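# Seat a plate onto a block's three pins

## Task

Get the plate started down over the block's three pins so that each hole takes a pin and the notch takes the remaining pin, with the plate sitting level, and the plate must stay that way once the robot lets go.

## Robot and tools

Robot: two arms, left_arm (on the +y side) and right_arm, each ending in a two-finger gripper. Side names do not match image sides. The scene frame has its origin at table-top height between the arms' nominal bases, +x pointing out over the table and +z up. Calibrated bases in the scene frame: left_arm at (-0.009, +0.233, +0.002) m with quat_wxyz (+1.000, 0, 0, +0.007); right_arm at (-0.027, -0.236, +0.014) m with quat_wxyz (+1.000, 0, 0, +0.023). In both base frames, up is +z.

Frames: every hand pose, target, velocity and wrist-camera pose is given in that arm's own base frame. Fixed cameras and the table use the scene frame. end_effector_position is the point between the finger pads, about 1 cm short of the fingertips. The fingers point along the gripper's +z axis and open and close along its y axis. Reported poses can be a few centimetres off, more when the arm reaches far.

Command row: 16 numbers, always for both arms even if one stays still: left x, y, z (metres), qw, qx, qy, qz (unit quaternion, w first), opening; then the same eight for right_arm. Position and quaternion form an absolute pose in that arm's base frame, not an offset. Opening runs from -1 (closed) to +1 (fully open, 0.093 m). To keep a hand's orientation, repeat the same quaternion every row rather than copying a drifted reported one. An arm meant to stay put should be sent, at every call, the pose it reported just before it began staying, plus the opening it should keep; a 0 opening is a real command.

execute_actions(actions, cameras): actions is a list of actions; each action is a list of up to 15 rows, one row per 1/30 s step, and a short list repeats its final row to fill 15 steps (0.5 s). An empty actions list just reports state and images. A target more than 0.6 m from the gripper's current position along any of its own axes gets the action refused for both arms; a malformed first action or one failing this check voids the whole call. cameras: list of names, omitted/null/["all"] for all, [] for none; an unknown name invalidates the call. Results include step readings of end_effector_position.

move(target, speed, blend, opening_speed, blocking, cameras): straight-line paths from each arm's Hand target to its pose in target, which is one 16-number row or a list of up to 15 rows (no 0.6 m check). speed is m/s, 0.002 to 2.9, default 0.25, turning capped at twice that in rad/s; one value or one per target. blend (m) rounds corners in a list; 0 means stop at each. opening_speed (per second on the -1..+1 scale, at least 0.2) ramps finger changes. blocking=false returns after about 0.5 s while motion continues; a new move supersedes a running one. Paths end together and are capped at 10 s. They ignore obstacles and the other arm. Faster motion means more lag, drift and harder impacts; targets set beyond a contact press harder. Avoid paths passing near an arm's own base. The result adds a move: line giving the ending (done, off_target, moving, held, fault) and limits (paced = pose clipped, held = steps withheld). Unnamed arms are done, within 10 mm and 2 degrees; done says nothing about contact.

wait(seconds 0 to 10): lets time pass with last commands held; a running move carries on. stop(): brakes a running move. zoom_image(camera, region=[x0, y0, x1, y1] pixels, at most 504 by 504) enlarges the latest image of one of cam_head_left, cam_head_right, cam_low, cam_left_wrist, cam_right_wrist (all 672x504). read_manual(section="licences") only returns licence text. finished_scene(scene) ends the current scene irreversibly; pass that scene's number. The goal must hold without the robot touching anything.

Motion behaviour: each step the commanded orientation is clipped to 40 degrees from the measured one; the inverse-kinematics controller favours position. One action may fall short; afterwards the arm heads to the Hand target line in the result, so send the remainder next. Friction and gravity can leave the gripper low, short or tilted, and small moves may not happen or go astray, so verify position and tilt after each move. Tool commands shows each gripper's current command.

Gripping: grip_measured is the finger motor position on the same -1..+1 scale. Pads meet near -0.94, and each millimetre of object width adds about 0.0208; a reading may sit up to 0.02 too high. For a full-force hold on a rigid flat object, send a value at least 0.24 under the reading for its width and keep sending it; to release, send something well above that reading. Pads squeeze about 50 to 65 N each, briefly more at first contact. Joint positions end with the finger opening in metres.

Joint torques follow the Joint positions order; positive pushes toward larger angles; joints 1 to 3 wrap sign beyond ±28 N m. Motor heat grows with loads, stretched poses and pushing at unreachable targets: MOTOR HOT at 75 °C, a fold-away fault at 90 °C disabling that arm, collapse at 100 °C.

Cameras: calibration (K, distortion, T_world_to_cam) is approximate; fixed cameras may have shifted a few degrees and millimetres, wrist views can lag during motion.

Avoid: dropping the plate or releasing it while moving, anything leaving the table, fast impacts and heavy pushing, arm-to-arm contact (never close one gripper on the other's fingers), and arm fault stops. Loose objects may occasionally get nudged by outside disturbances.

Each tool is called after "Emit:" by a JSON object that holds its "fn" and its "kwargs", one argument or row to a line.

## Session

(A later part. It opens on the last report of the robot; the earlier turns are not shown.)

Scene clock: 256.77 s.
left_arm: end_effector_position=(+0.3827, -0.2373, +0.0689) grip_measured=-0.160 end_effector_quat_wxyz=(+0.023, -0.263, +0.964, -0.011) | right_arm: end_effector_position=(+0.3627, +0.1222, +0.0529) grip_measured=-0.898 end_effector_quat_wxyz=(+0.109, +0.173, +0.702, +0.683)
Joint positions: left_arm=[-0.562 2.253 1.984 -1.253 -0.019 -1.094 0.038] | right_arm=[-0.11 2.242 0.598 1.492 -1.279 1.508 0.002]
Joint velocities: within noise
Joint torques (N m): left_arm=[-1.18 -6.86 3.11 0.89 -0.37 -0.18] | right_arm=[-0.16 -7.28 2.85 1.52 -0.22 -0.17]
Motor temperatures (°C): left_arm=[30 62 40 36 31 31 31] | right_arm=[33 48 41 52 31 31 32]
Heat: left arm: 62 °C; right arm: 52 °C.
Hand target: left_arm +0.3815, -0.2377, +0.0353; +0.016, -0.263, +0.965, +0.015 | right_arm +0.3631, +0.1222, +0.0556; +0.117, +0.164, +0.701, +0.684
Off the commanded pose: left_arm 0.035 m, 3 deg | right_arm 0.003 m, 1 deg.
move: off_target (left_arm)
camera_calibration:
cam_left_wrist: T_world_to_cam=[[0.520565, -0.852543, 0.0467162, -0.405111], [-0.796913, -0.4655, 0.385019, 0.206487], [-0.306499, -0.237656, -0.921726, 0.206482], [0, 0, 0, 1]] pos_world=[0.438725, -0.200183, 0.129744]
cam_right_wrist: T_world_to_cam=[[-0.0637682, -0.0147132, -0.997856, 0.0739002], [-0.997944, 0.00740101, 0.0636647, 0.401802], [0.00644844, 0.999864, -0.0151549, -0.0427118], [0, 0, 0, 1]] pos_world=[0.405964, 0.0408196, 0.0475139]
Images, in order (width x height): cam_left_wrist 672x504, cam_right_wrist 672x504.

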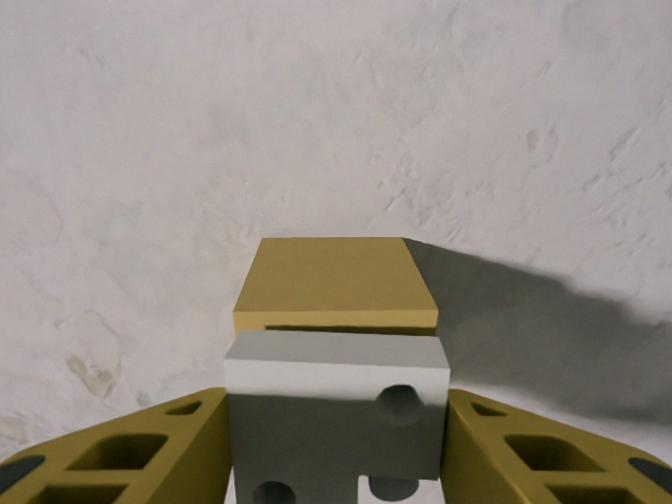

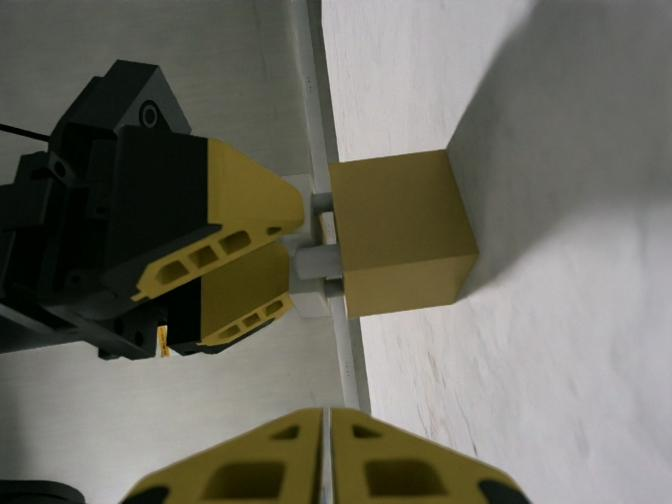

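Emit:
{"fn": "zoom_image", "kwargs": {
  "camera": "cam_right_wrist",
  "region": [265, 165, 345, 245]
}}

Emit:
{"fn": "zoom_image", "kwargs": {
  "camera": "cam_right_wrist",
  "region": [275, 245, 355, 325]
}}

Scaled by 6.300 from the camera's 672x504 image, which has a finer 960x720 frame.

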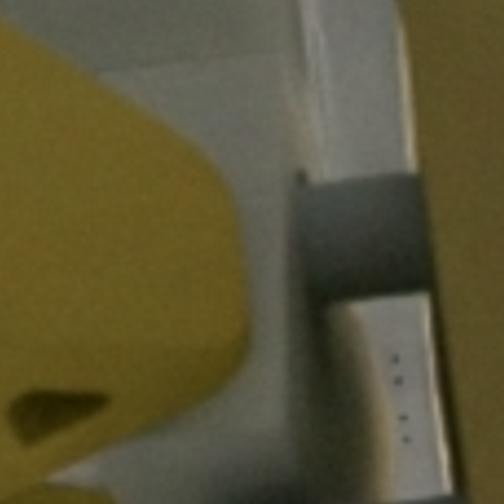

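Scaled by 6.300 from the camera's 672x504 image, which has a finer 960x720 frame.

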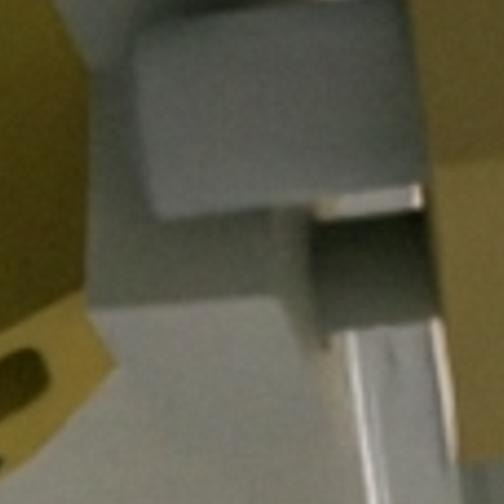

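Emit:
{"fn": "move", "kwargs": {
  "target": [0.3836, -0.2400, 0.034, 0.0081, -0.2625, 0.9629, 0.0627, -0.30, 0.3631, 0.1222, 0.0556, 0.117, 0.164, 0.701, 0.684, -0.9],
  "speed": 0.03,
  "cameras": ["cam_right_wrist","cam_left_wrist"]
}}

Emit:
{"fn": "zoom_image", "kwargs": {
  "camera": "cam_right_wrist",
  "region": [260, 160, 370, 340]
}}

Emit:
{"fn": "zoom_image", "kwargs": {
  "camera": "cam_right_wrist",
  "region": [275, 245, 355, 325]
}}

Scene clock: 259.13 s.
left_arm: end_effector_position=(+0.3833, -0.2370, +0.0689) grip_measured=-0.160 end_effector_quat_wxyz=(+0.024, -0.264, +0.963, +0.041) | right_arm: end_effector_position=(+0.3627, +0.1222, +0.0529) grip_measured=-0.898 end_effector_quat_wxyz=(+0.109, +0.173, +0.702, +0.683)
Joint positions: left_arm=[-0.588 2.35 2.146 -1.397 -0.09 -1.123 0.038] | right_arm=[-0.11 2.242 0.598 1.492 -1.279 1.508 0.002]
Joint velocities: within noise
Joint torques (N m): left_arm=[-0.65 -6.64 3.97 0.62 -0.15 -0.1] | right_arm=[-0.14 -7.3 2.82 1.52 -0.23 -0.17]
Motor temperatures (°C): left_arm=[30 62 40 36 31 31 32] | right_arm=[33 48 41 52 31 31 32]
Heat: left arm: 62 °C; right arm: 52 °C.
Hand target: left_arm +0.3817, -0.2387, +0.0350; +0.008, -0.262, +0.963, +0.063 | right_arm +0.3631, +0.1222, +0.0556; +0.117, +0.164, +0.701, +0.684
Off the commanded pose: left_arm 0.035 m, 3 deg | right_arm 0.003 m, 1 deg.
move: off_target (left_arm)
camera_calibration:
cam_left_wrist: T_world_to_cam=[[0.523654, -0.850311, -0.0525071, -0.399065], [-0.78592, -0.505949, 0.355452, 0.195396], [-0.328811, -0.144868, -0.933218, 0.238086], [0, 0, 0, 1]] pos_world=[0.440823, -0.205978, 0.131778]
cam_right_wrist: T_world_to_cam=[[-0.0637682, -0.0147132, -0.997856, 0.0739002], [-0.997944, 0.00740101, 0.0636647, 0.401802], [0.00644844, 0.999864, -0.0151549, -0.0427118], [0, 0, 0, 1]] pos_world=[0.405964, 0.0408196, 0.0475139]
Images, in order (width x height): cam_left_wrist 672x504, cam_right_wrist 672x504.

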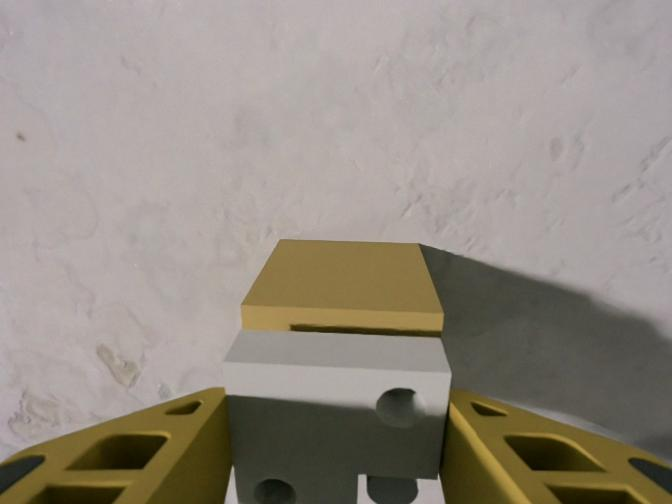

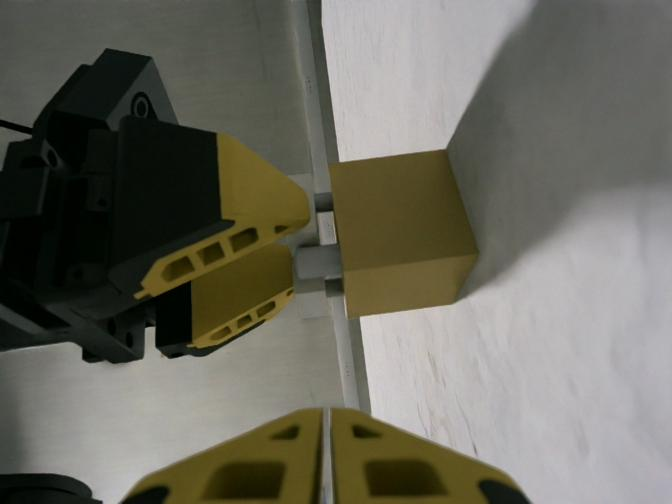

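Scaled by 2.800 from the camera's 672x504 image, which has a finer 960x720 frame.

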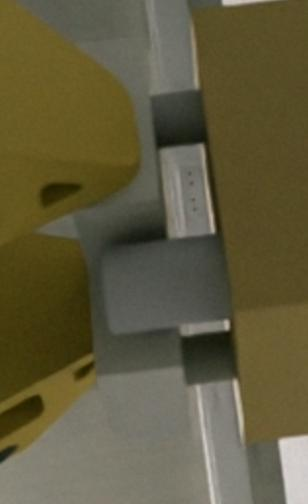

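Scaled by 6.300 from the camera's 672x504 image, which has a finer 960x720 frame.

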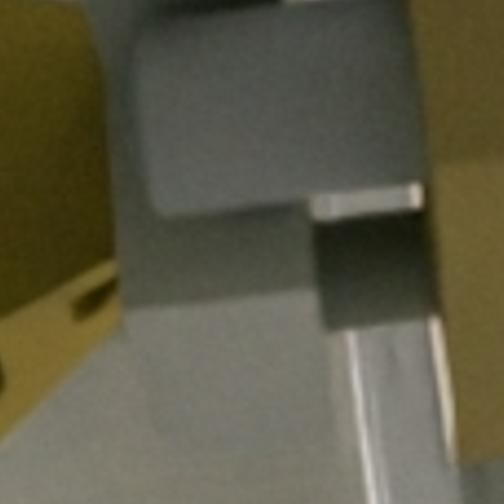

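Emit:
{"fn": "zoom_image", "kwargs": {
  "camera": "cam_right_wrist",
  "region": [270, 165, 350, 245]
}}

Emit:
{"fn": "zoom_image", "kwargs": {
  "camera": "cam_right_wrist",
  "region": [280, 260, 360, 340]
}}

Scaled by 6.300 from the camera's 672x504 image, which has a finer 960x720 frame.

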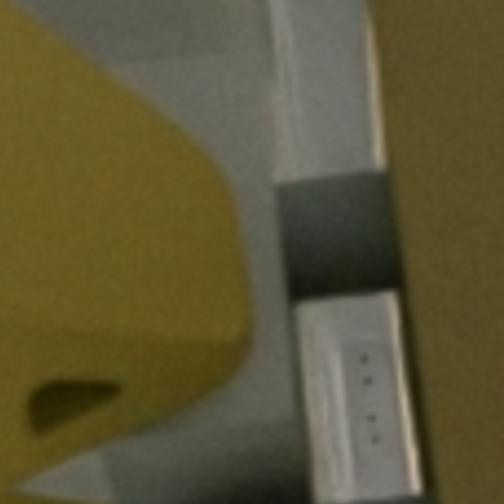

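Scaled by 6.300 from the camera's 672x504 image, which has a finer 960x720 frame.

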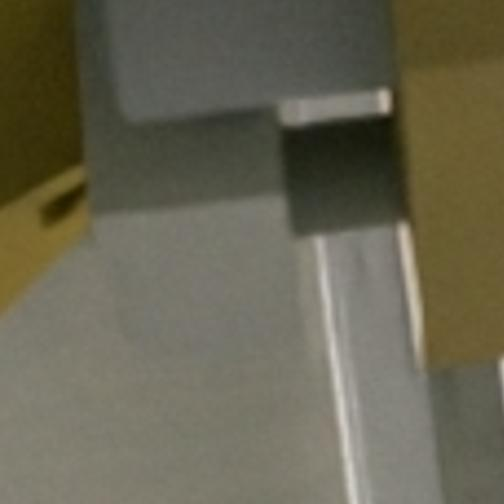

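Emit:
{"fn": "move", "kwargs": {
  "target": [0.3835, -0.2372, 0.066, 0.0240, -0.2640, 0.9630, 0.0430, -0.30, 0.3631, 0.1222, 0.0556, 0.117, 0.164, 0.701, 0.684, -0.9],
  "speed": 0.05,
  "cameras": ["cam_right_wrist"]
}}

Emit:
{"fn": "zoom_image", "kwargs": {
  "camera": "cam_right_wrist",
  "region": [260, 160, 370, 340]
}}

Scene clock: 260.40 s.
left_arm: end_effector_position=(+0.3834, -0.2369, +0.0699) grip_measured=-0.160 end_effector_quat_wxyz=(+0.025, -0.264, +0.963, +0.040) | right_arm: end_effector_position=(+0.3627, +0.1222, +0.0529) grip_measured=-0.898 end_effector_quat_wxyz=(+0.109, +0.173, +0.702, +0.683)
Joint positions: left_arm=[-0.588 2.348 2.146 -1.397 -0.091 -1.123 0.038] | right_arm=[-0.11 2.242 0.598 1.492 -1.279 1.508 0.002]
Joint velocities: within noise
Joint torques (N m): left_arm=[-0.17 -12.59 4.72 0.38 -0.15 -0.06] | right_arm=[-0.13 -7.3 2.84 1.51 -0.23 -0.18]
Motor temperatures (°C): left_arm=[30 61 40 36 31 31 32] | right_arm=[33 48 41 52 31 31 32]
Heat: left arm: 61 °C; right arm: 52 °C.
Hand target: left_arm +0.3835, -0.2372, +0.0661; +0.024, -0.264, +0.963, +0.043 | right_arm +0.3631, +0.1222, +0.0556; +0.117, +0.164, +0.701, +0.684
Off the commanded pose: left_arm 0.004 m, 0 deg | right_arm 0.003 m, 1 deg.
move: done
camera_calibration:
cam_right_wrist: T_world_to_cam=[[-0.0637682, -0.0147132, -0.997856, 0.0739002], [-0.997944, 0.00740101, 0.0636647, 0.401802], [0.00644844, 0.999864, -0.0151549, -0.0427118], [0, 0, 0, 1]] pos_world=[0.405964, 0.0408196, 0.0475139]
Images, in order (width x height): cam_right_wrist 672x504.

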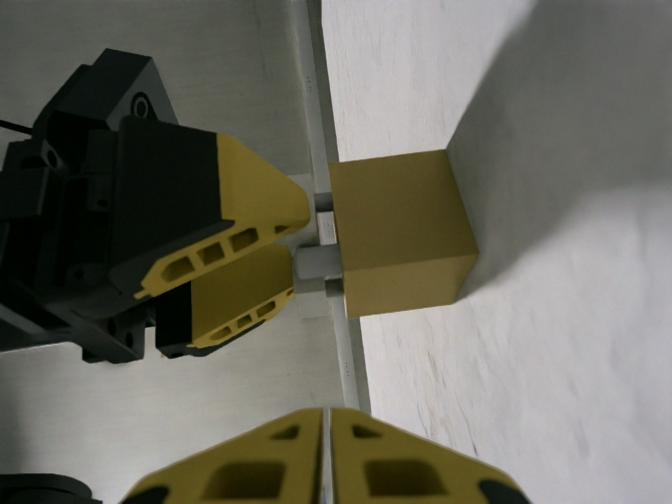

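Scaled by 2.800 from the camera's 672x504 image, which has a finer 960x720 frame.

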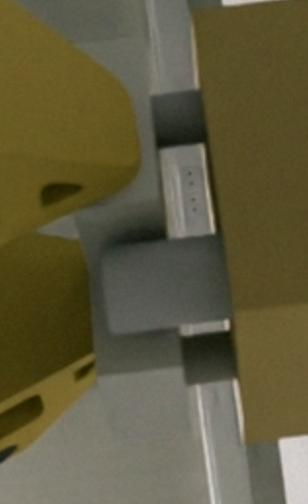

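Emit:
{"fn": "move", "kwargs": {
  "target": [0.3835, -0.2372, 0.066, 0.0240, -0.2640, 0.9630, 0.0430, 0.10, 0.3631, 0.1222, 0.0556, 0.117, 0.164, 0.701, 0.684, -0.9],
  "opening_speed": 0.3,
  "cameras": ["cam_right_wrist","cam_left_wrist"]
}}

Emit:
{"fn": "zoom_image", "kwargs": {
  "camera": "cam_right_wrist",
  "region": [260, 160, 370, 340]
}}

Scene clock: 262.07 s.
left_arm: end_effector_position=(+0.3832, -0.2368, +0.0694) grip_measured=+0.098 end_effector_quat_wxyz=(+0.025, -0.264, +0.963, +0.041) | right_arm: end_effector_position=(+0.3627, +0.1222, +0.0529) grip_measured=-0.898 end_effector_quat_wxyz=(+0.108, +0.173, +0.702, +0.683)
Joint positions: left_arm=[-0.588 2.349 2.146 -1.398 -0.091 -1.123 0.05] | right_arm=[-0.11 2.242 0.598 1.491 -1.279 1.508 0.002]
Joint velocities: within noise
Joint torques (N m): left_arm=[-0.21 -12.72 4.7 0.37 -0.15 -0.06] | right_arm=[-0.14 -7.27 2.85 1.52 -0.23 -0.18]
Motor temperatures (°C): left_arm=[30 62 40 36 31 31 32] | right_arm=[33 48 41 52 31 31 32]
Heat: left arm: 62 °C; right arm: 52 °C.
Hand target: left_arm +0.3835, -0.2371, +0.0660; +0.024, -0.264, +0.963, +0.043 | right_arm +0.3631, +0.1222, +0.0556; +0.117, +0.164, +0.701, +0.684
Off the commanded pose: left_arm 0.003 m, 0 deg | right_arm 0.003 m, 1 deg.
move: done
camera_calibration:
cam_left_wrist: T_world_to_cam=[[0.523996, -0.850087, -0.0527323, -0.398891], [-0.785897, -0.506439, 0.354803, 0.195216], [-0.328319, -0.144473, -0.933453, 0.238444], [0, 0, 0, 1]] pos_world=[0.440722, -0.205778, 0.132279]
cam_right_wrist: T_world_to_cam=[[-0.0640762, -0.0147191, -0.997836, 0.0739243], [-0.997924, 0.00740727, 0.0639726, 0.401785], [0.00644963, 0.999864, -0.0151632, -0.0427134], [0, 0, 0, 1]] pos_world=[0.405964, 0.0408196, 0.0474135]
Images, in order (width x height): cam_left_wrist 672x504, cam_right_wrist 672x504.

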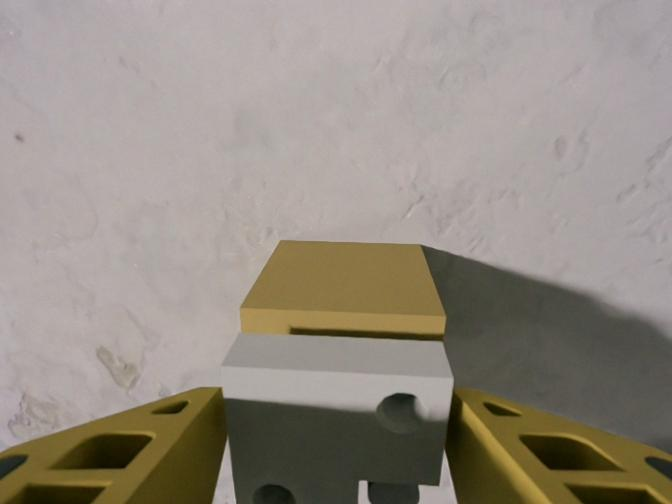

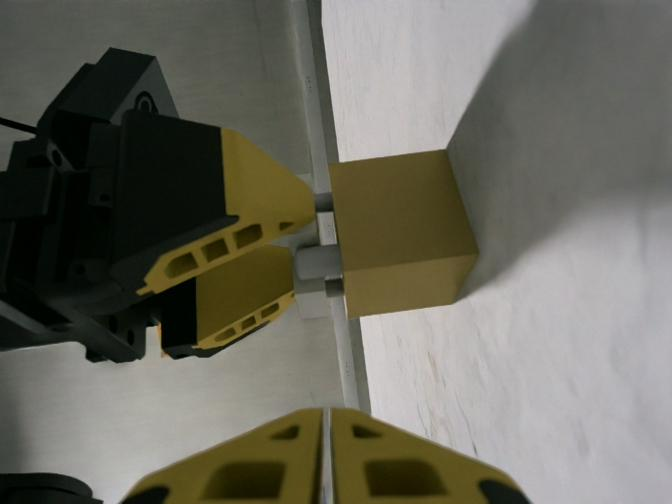

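Scaled by 2.800 from the camera's 672x504 image, which has a finer 960x720 frame.

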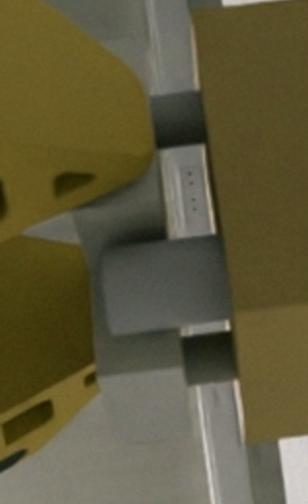

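Emit:
{"fn": "move", "kwargs": {
  "target": [
    [0.3835, -0.2372, 0.066, 0.0240, -0.2640, 0.9630, 0.0430, 0.60, 0.3631, 0.1222, 0.0556, 0.117, 0.164, 0.701, 0.684, -0.9],
    [0.3830, -0.2370, 0.135, 0.0240, -0.2640, 0.9630, 0.0430, 0.60, 0.3631, 0.1222, 0.0556, 0.117, 0.164, 0.701, 0.684, -0.9]
  ],
  "opening_speed": 0.5,
  "speed": 0.08,
  "cameras": ["cam_right_wrist","cam_left_wrist"]
}}

Emit:
{"fn": "zoom_image", "kwargs": {
  "camera": "cam_right_wrist",
  "region": [270, 165, 350, 245]
}}

Emit:
{"fn": "zoom_image", "kwargs": {
  "camera": "cam_right_wrist",
  "region": [280, 245, 360, 325]
}}

Emit:
{"fn": "zoom_image", "kwargs": {
  "camera": "cam_left_wrist",
  "region": [230, 160, 430, 360]
}}

Scene clock: 264.73 s.
left_arm: end_effector_position=(+0.3815, -0.2357, +0.1118) grip_measured=+0.598 end_effector_quat_wxyz=(+0.029, -0.264, +0.963, +0.037) | right_arm: end_effector_position=(+0.3627, +0.1222, +0.0529) grip_measured=-0.898 end_effector_quat_wxyz=(+0.108, +0.173, +0.702, +0.683)
Joint positions: left_arm=[-0.588 2.351 2.32 -1.558 -0.091 -1.123 0.074] | right_arm=[-0.11 2.242 0.598 1.491 -1.279 1.508 0.002]
Joint velocities: within noise
Joint torques (N m): left_arm=[-0.24 -16.9 6.39 0.23 -0.16 0.03] | right_arm=[-0.16 -7.27 2.84 1.52 -0.22 -0.17]
Motor temperatures (°C): left_arm=[30 62 41 36 31 31 32] | right_arm=[33 48 41 52 31 31 32]
Heat: left arm: 62 °C; right arm: 52 °C.
Hand target: left_arm +0.3823, -0.2364, +0.1341; +0.046, -0.263, +0.964, +0.018 | right_arm +0.3631, +0.1222, +0.0556; +0.117, +0.164, +0.701, +0.684
Off the commanded pose: left_arm 0.023 m, 1 deg | right_arm 0.003 m, 1 deg.
joint sent to its limit (left arm) — joint 4 (wrist pitch), lower limit. The joint targets are off in orientation, not in position.
move: off_target (left_arm)
camera_calibration:
cam_left_wrist: T_world_to_cam=[[0.52444, -0.85041, -0.0420295, -0.396288], [-0.789381, -0.504119, 0.350345, 0.181764], [-0.319125, -0.150558, -0.935677, 0.272973], [0, 0, 0, 1]] pos_world=[0.438423, -0.204278, 0.175079]
cam_right_wrist: T_world_to_cam=[[-0.0640762, -0.0147191, -0.997836, 0.0739243], [-0.997924, 0.00740727, 0.0639726, 0.401785], [0.00644963, 0.999864, -0.0151632, -0.0427134], [0, 0, 0, 1]] pos_world=[0.405964, 0.0408196, 0.0474135]
Images, in order (width x height): cam_left_wrist 672x504, cam_right_wrist 672x504.

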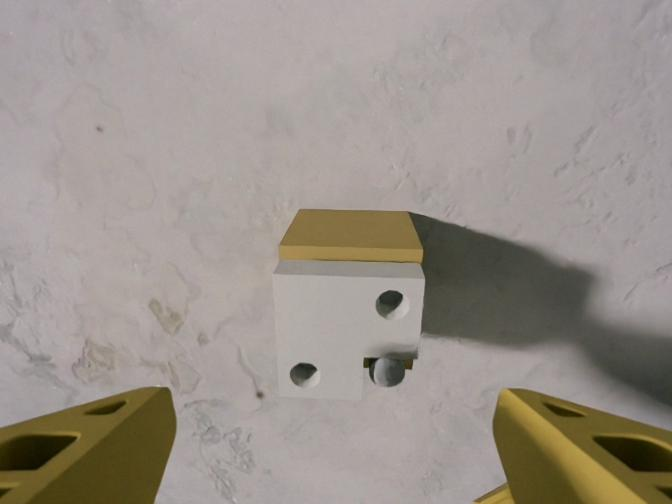

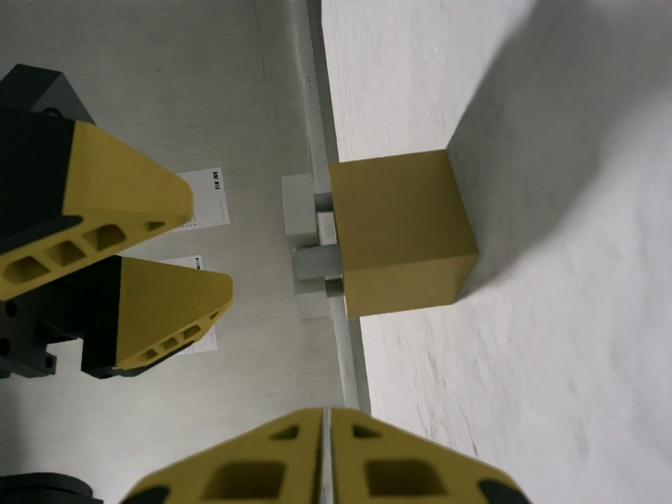

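Scaled by 6.300 from the camera's 672x504 image, which has a finer 960x720 frame.

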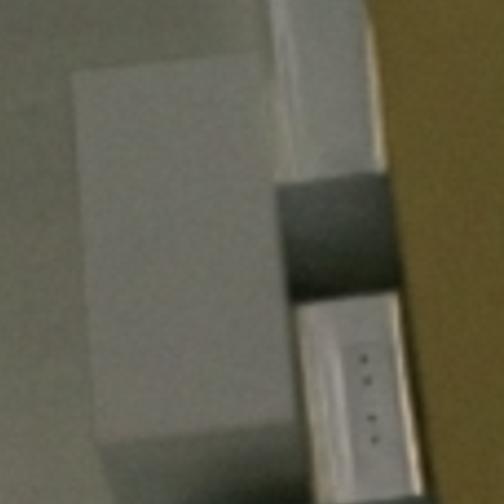

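Scaled by 6.300 from the camera's 672x504 image, which has a finer 960x720 frame.

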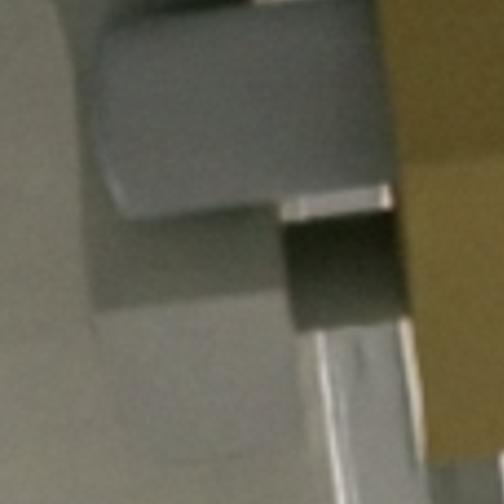

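Scaled by 2.520 from the camera's 672x504 image, which has a finer 960x720 frame.

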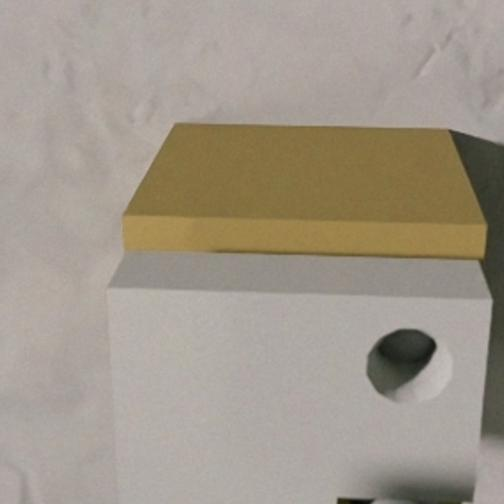

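Emit:
{"fn": "move", "kwargs": {
  "target": [
    [0.3750, -0.2250, 0.150, 0.0000, -0.2640, 0.9645, 0.0000, 0.60, 0.3631, 0.1222, 0.0556, 0.117, 0.164, 0.701, 0.684, -0.9],
    [0.290, -0.100, 0.170, 0.0000, -0.2640, 0.9645, 0.0000, 0.60, 0.3631, 0.1222, 0.0556, 0.117, 0.164, 0.701, 0.684, -0.9]
  ],
  "speed": 0.25,
  "blend": 0.02,
  "cameras": ["cam_right_wrist","cam_head_left","cam_head_right"]
}}

Emit:
{"fn": "zoom_image", "kwargs": {
  "camera": "cam_right_wrist",
  "region": [260, 160, 370, 340]
}}

Scene clock: 267.07 s.
left_arm: end_effector_position=(+0.2908, -0.0991, +0.1690) grip_measured=+0.598 end_effector_quat_wxyz=(-0.003, -0.267, +0.964, +0.008) | right_arm: end_effector_position=(+0.3627, +0.1222, +0.0529) grip_measured=-0.898 end_effector_quat_wxyz=(+0.108, +0.173, +0.702, +0.683)
Joint positions: left_arm=[-0.334 1.727 1.634 -1.492 -0.01 -0.876 0.074] | right_arm=[-0.11 2.242 0.598 1.491 -1.279 1.508 0.002]
Joint velocities: within noise
Joint torques (N m): left_arm=[-0.03 -9.05 3.97 0.49 0.03 0.11] | right_arm=[-0.14 -7.31 2.84 1.52 -0.22 -0.17]
Motor temperatures (°C): left_arm=[30 62 41 36 31 31 32] | right_arm=[33 48 41 52 31 31 32]
Heat: left arm: 62 °C; right arm: 52 °C.
Hand target: left_arm +0.2900, -0.1001, +0.1700; +0.000, -0.264, +0.965, +0.000 | right_arm +0.3631, +0.1222, +0.0556; +0.117, +0.164, +0.701, +0.684
Off the commanded pose: left_arm 0.002 m, 1 deg | right_arm 0.003 m, 1 deg.
move: done
camera_calibration:
cam_right_wrist: T_world_to_cam=[[-0.0640762, -0.0147191, -0.997836, 0.0739243], [-0.997924, 0.00740727, 0.0639726, 0.401785], [0.00644963, 0.999864, -0.0151632, -0.0427134], [0, 0, 0, 1]] pos_world=[0.405964, 0.0408196, 0.0474135]
Images, in order (width x height): cam_head_left 672x504, cam_head_right 672x504, cam_right_wrist 672x504.

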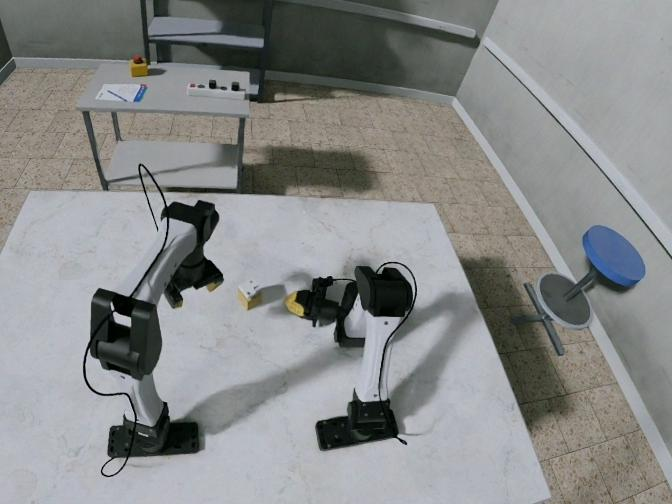

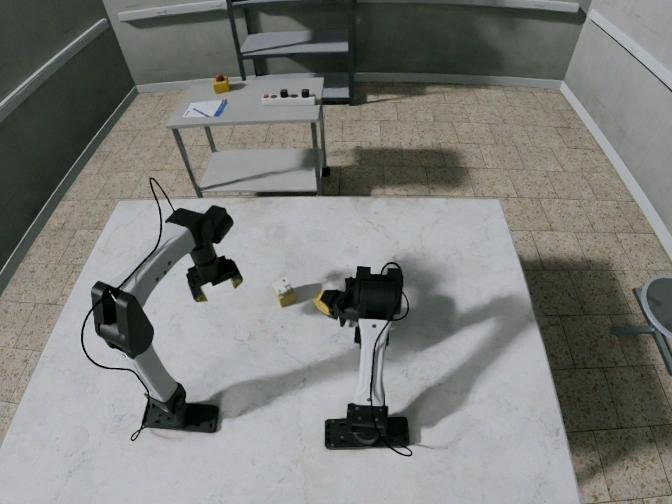

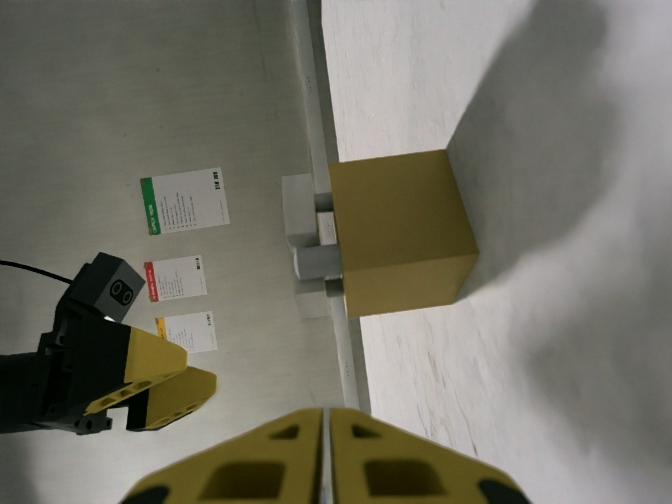

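Scaled by 2.800 from the camera's 672x504 image, which has a finer 960x720 frame.

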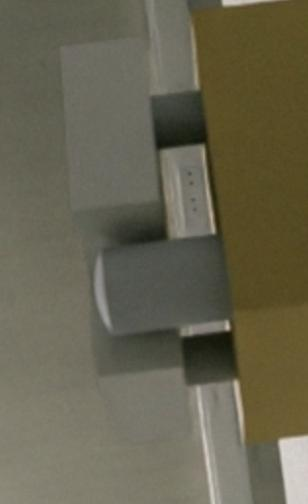

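Emit:
{"fn": "finished_scene", "kwargs": {
  "scene": 1
}}

The scene is finished: the task was done.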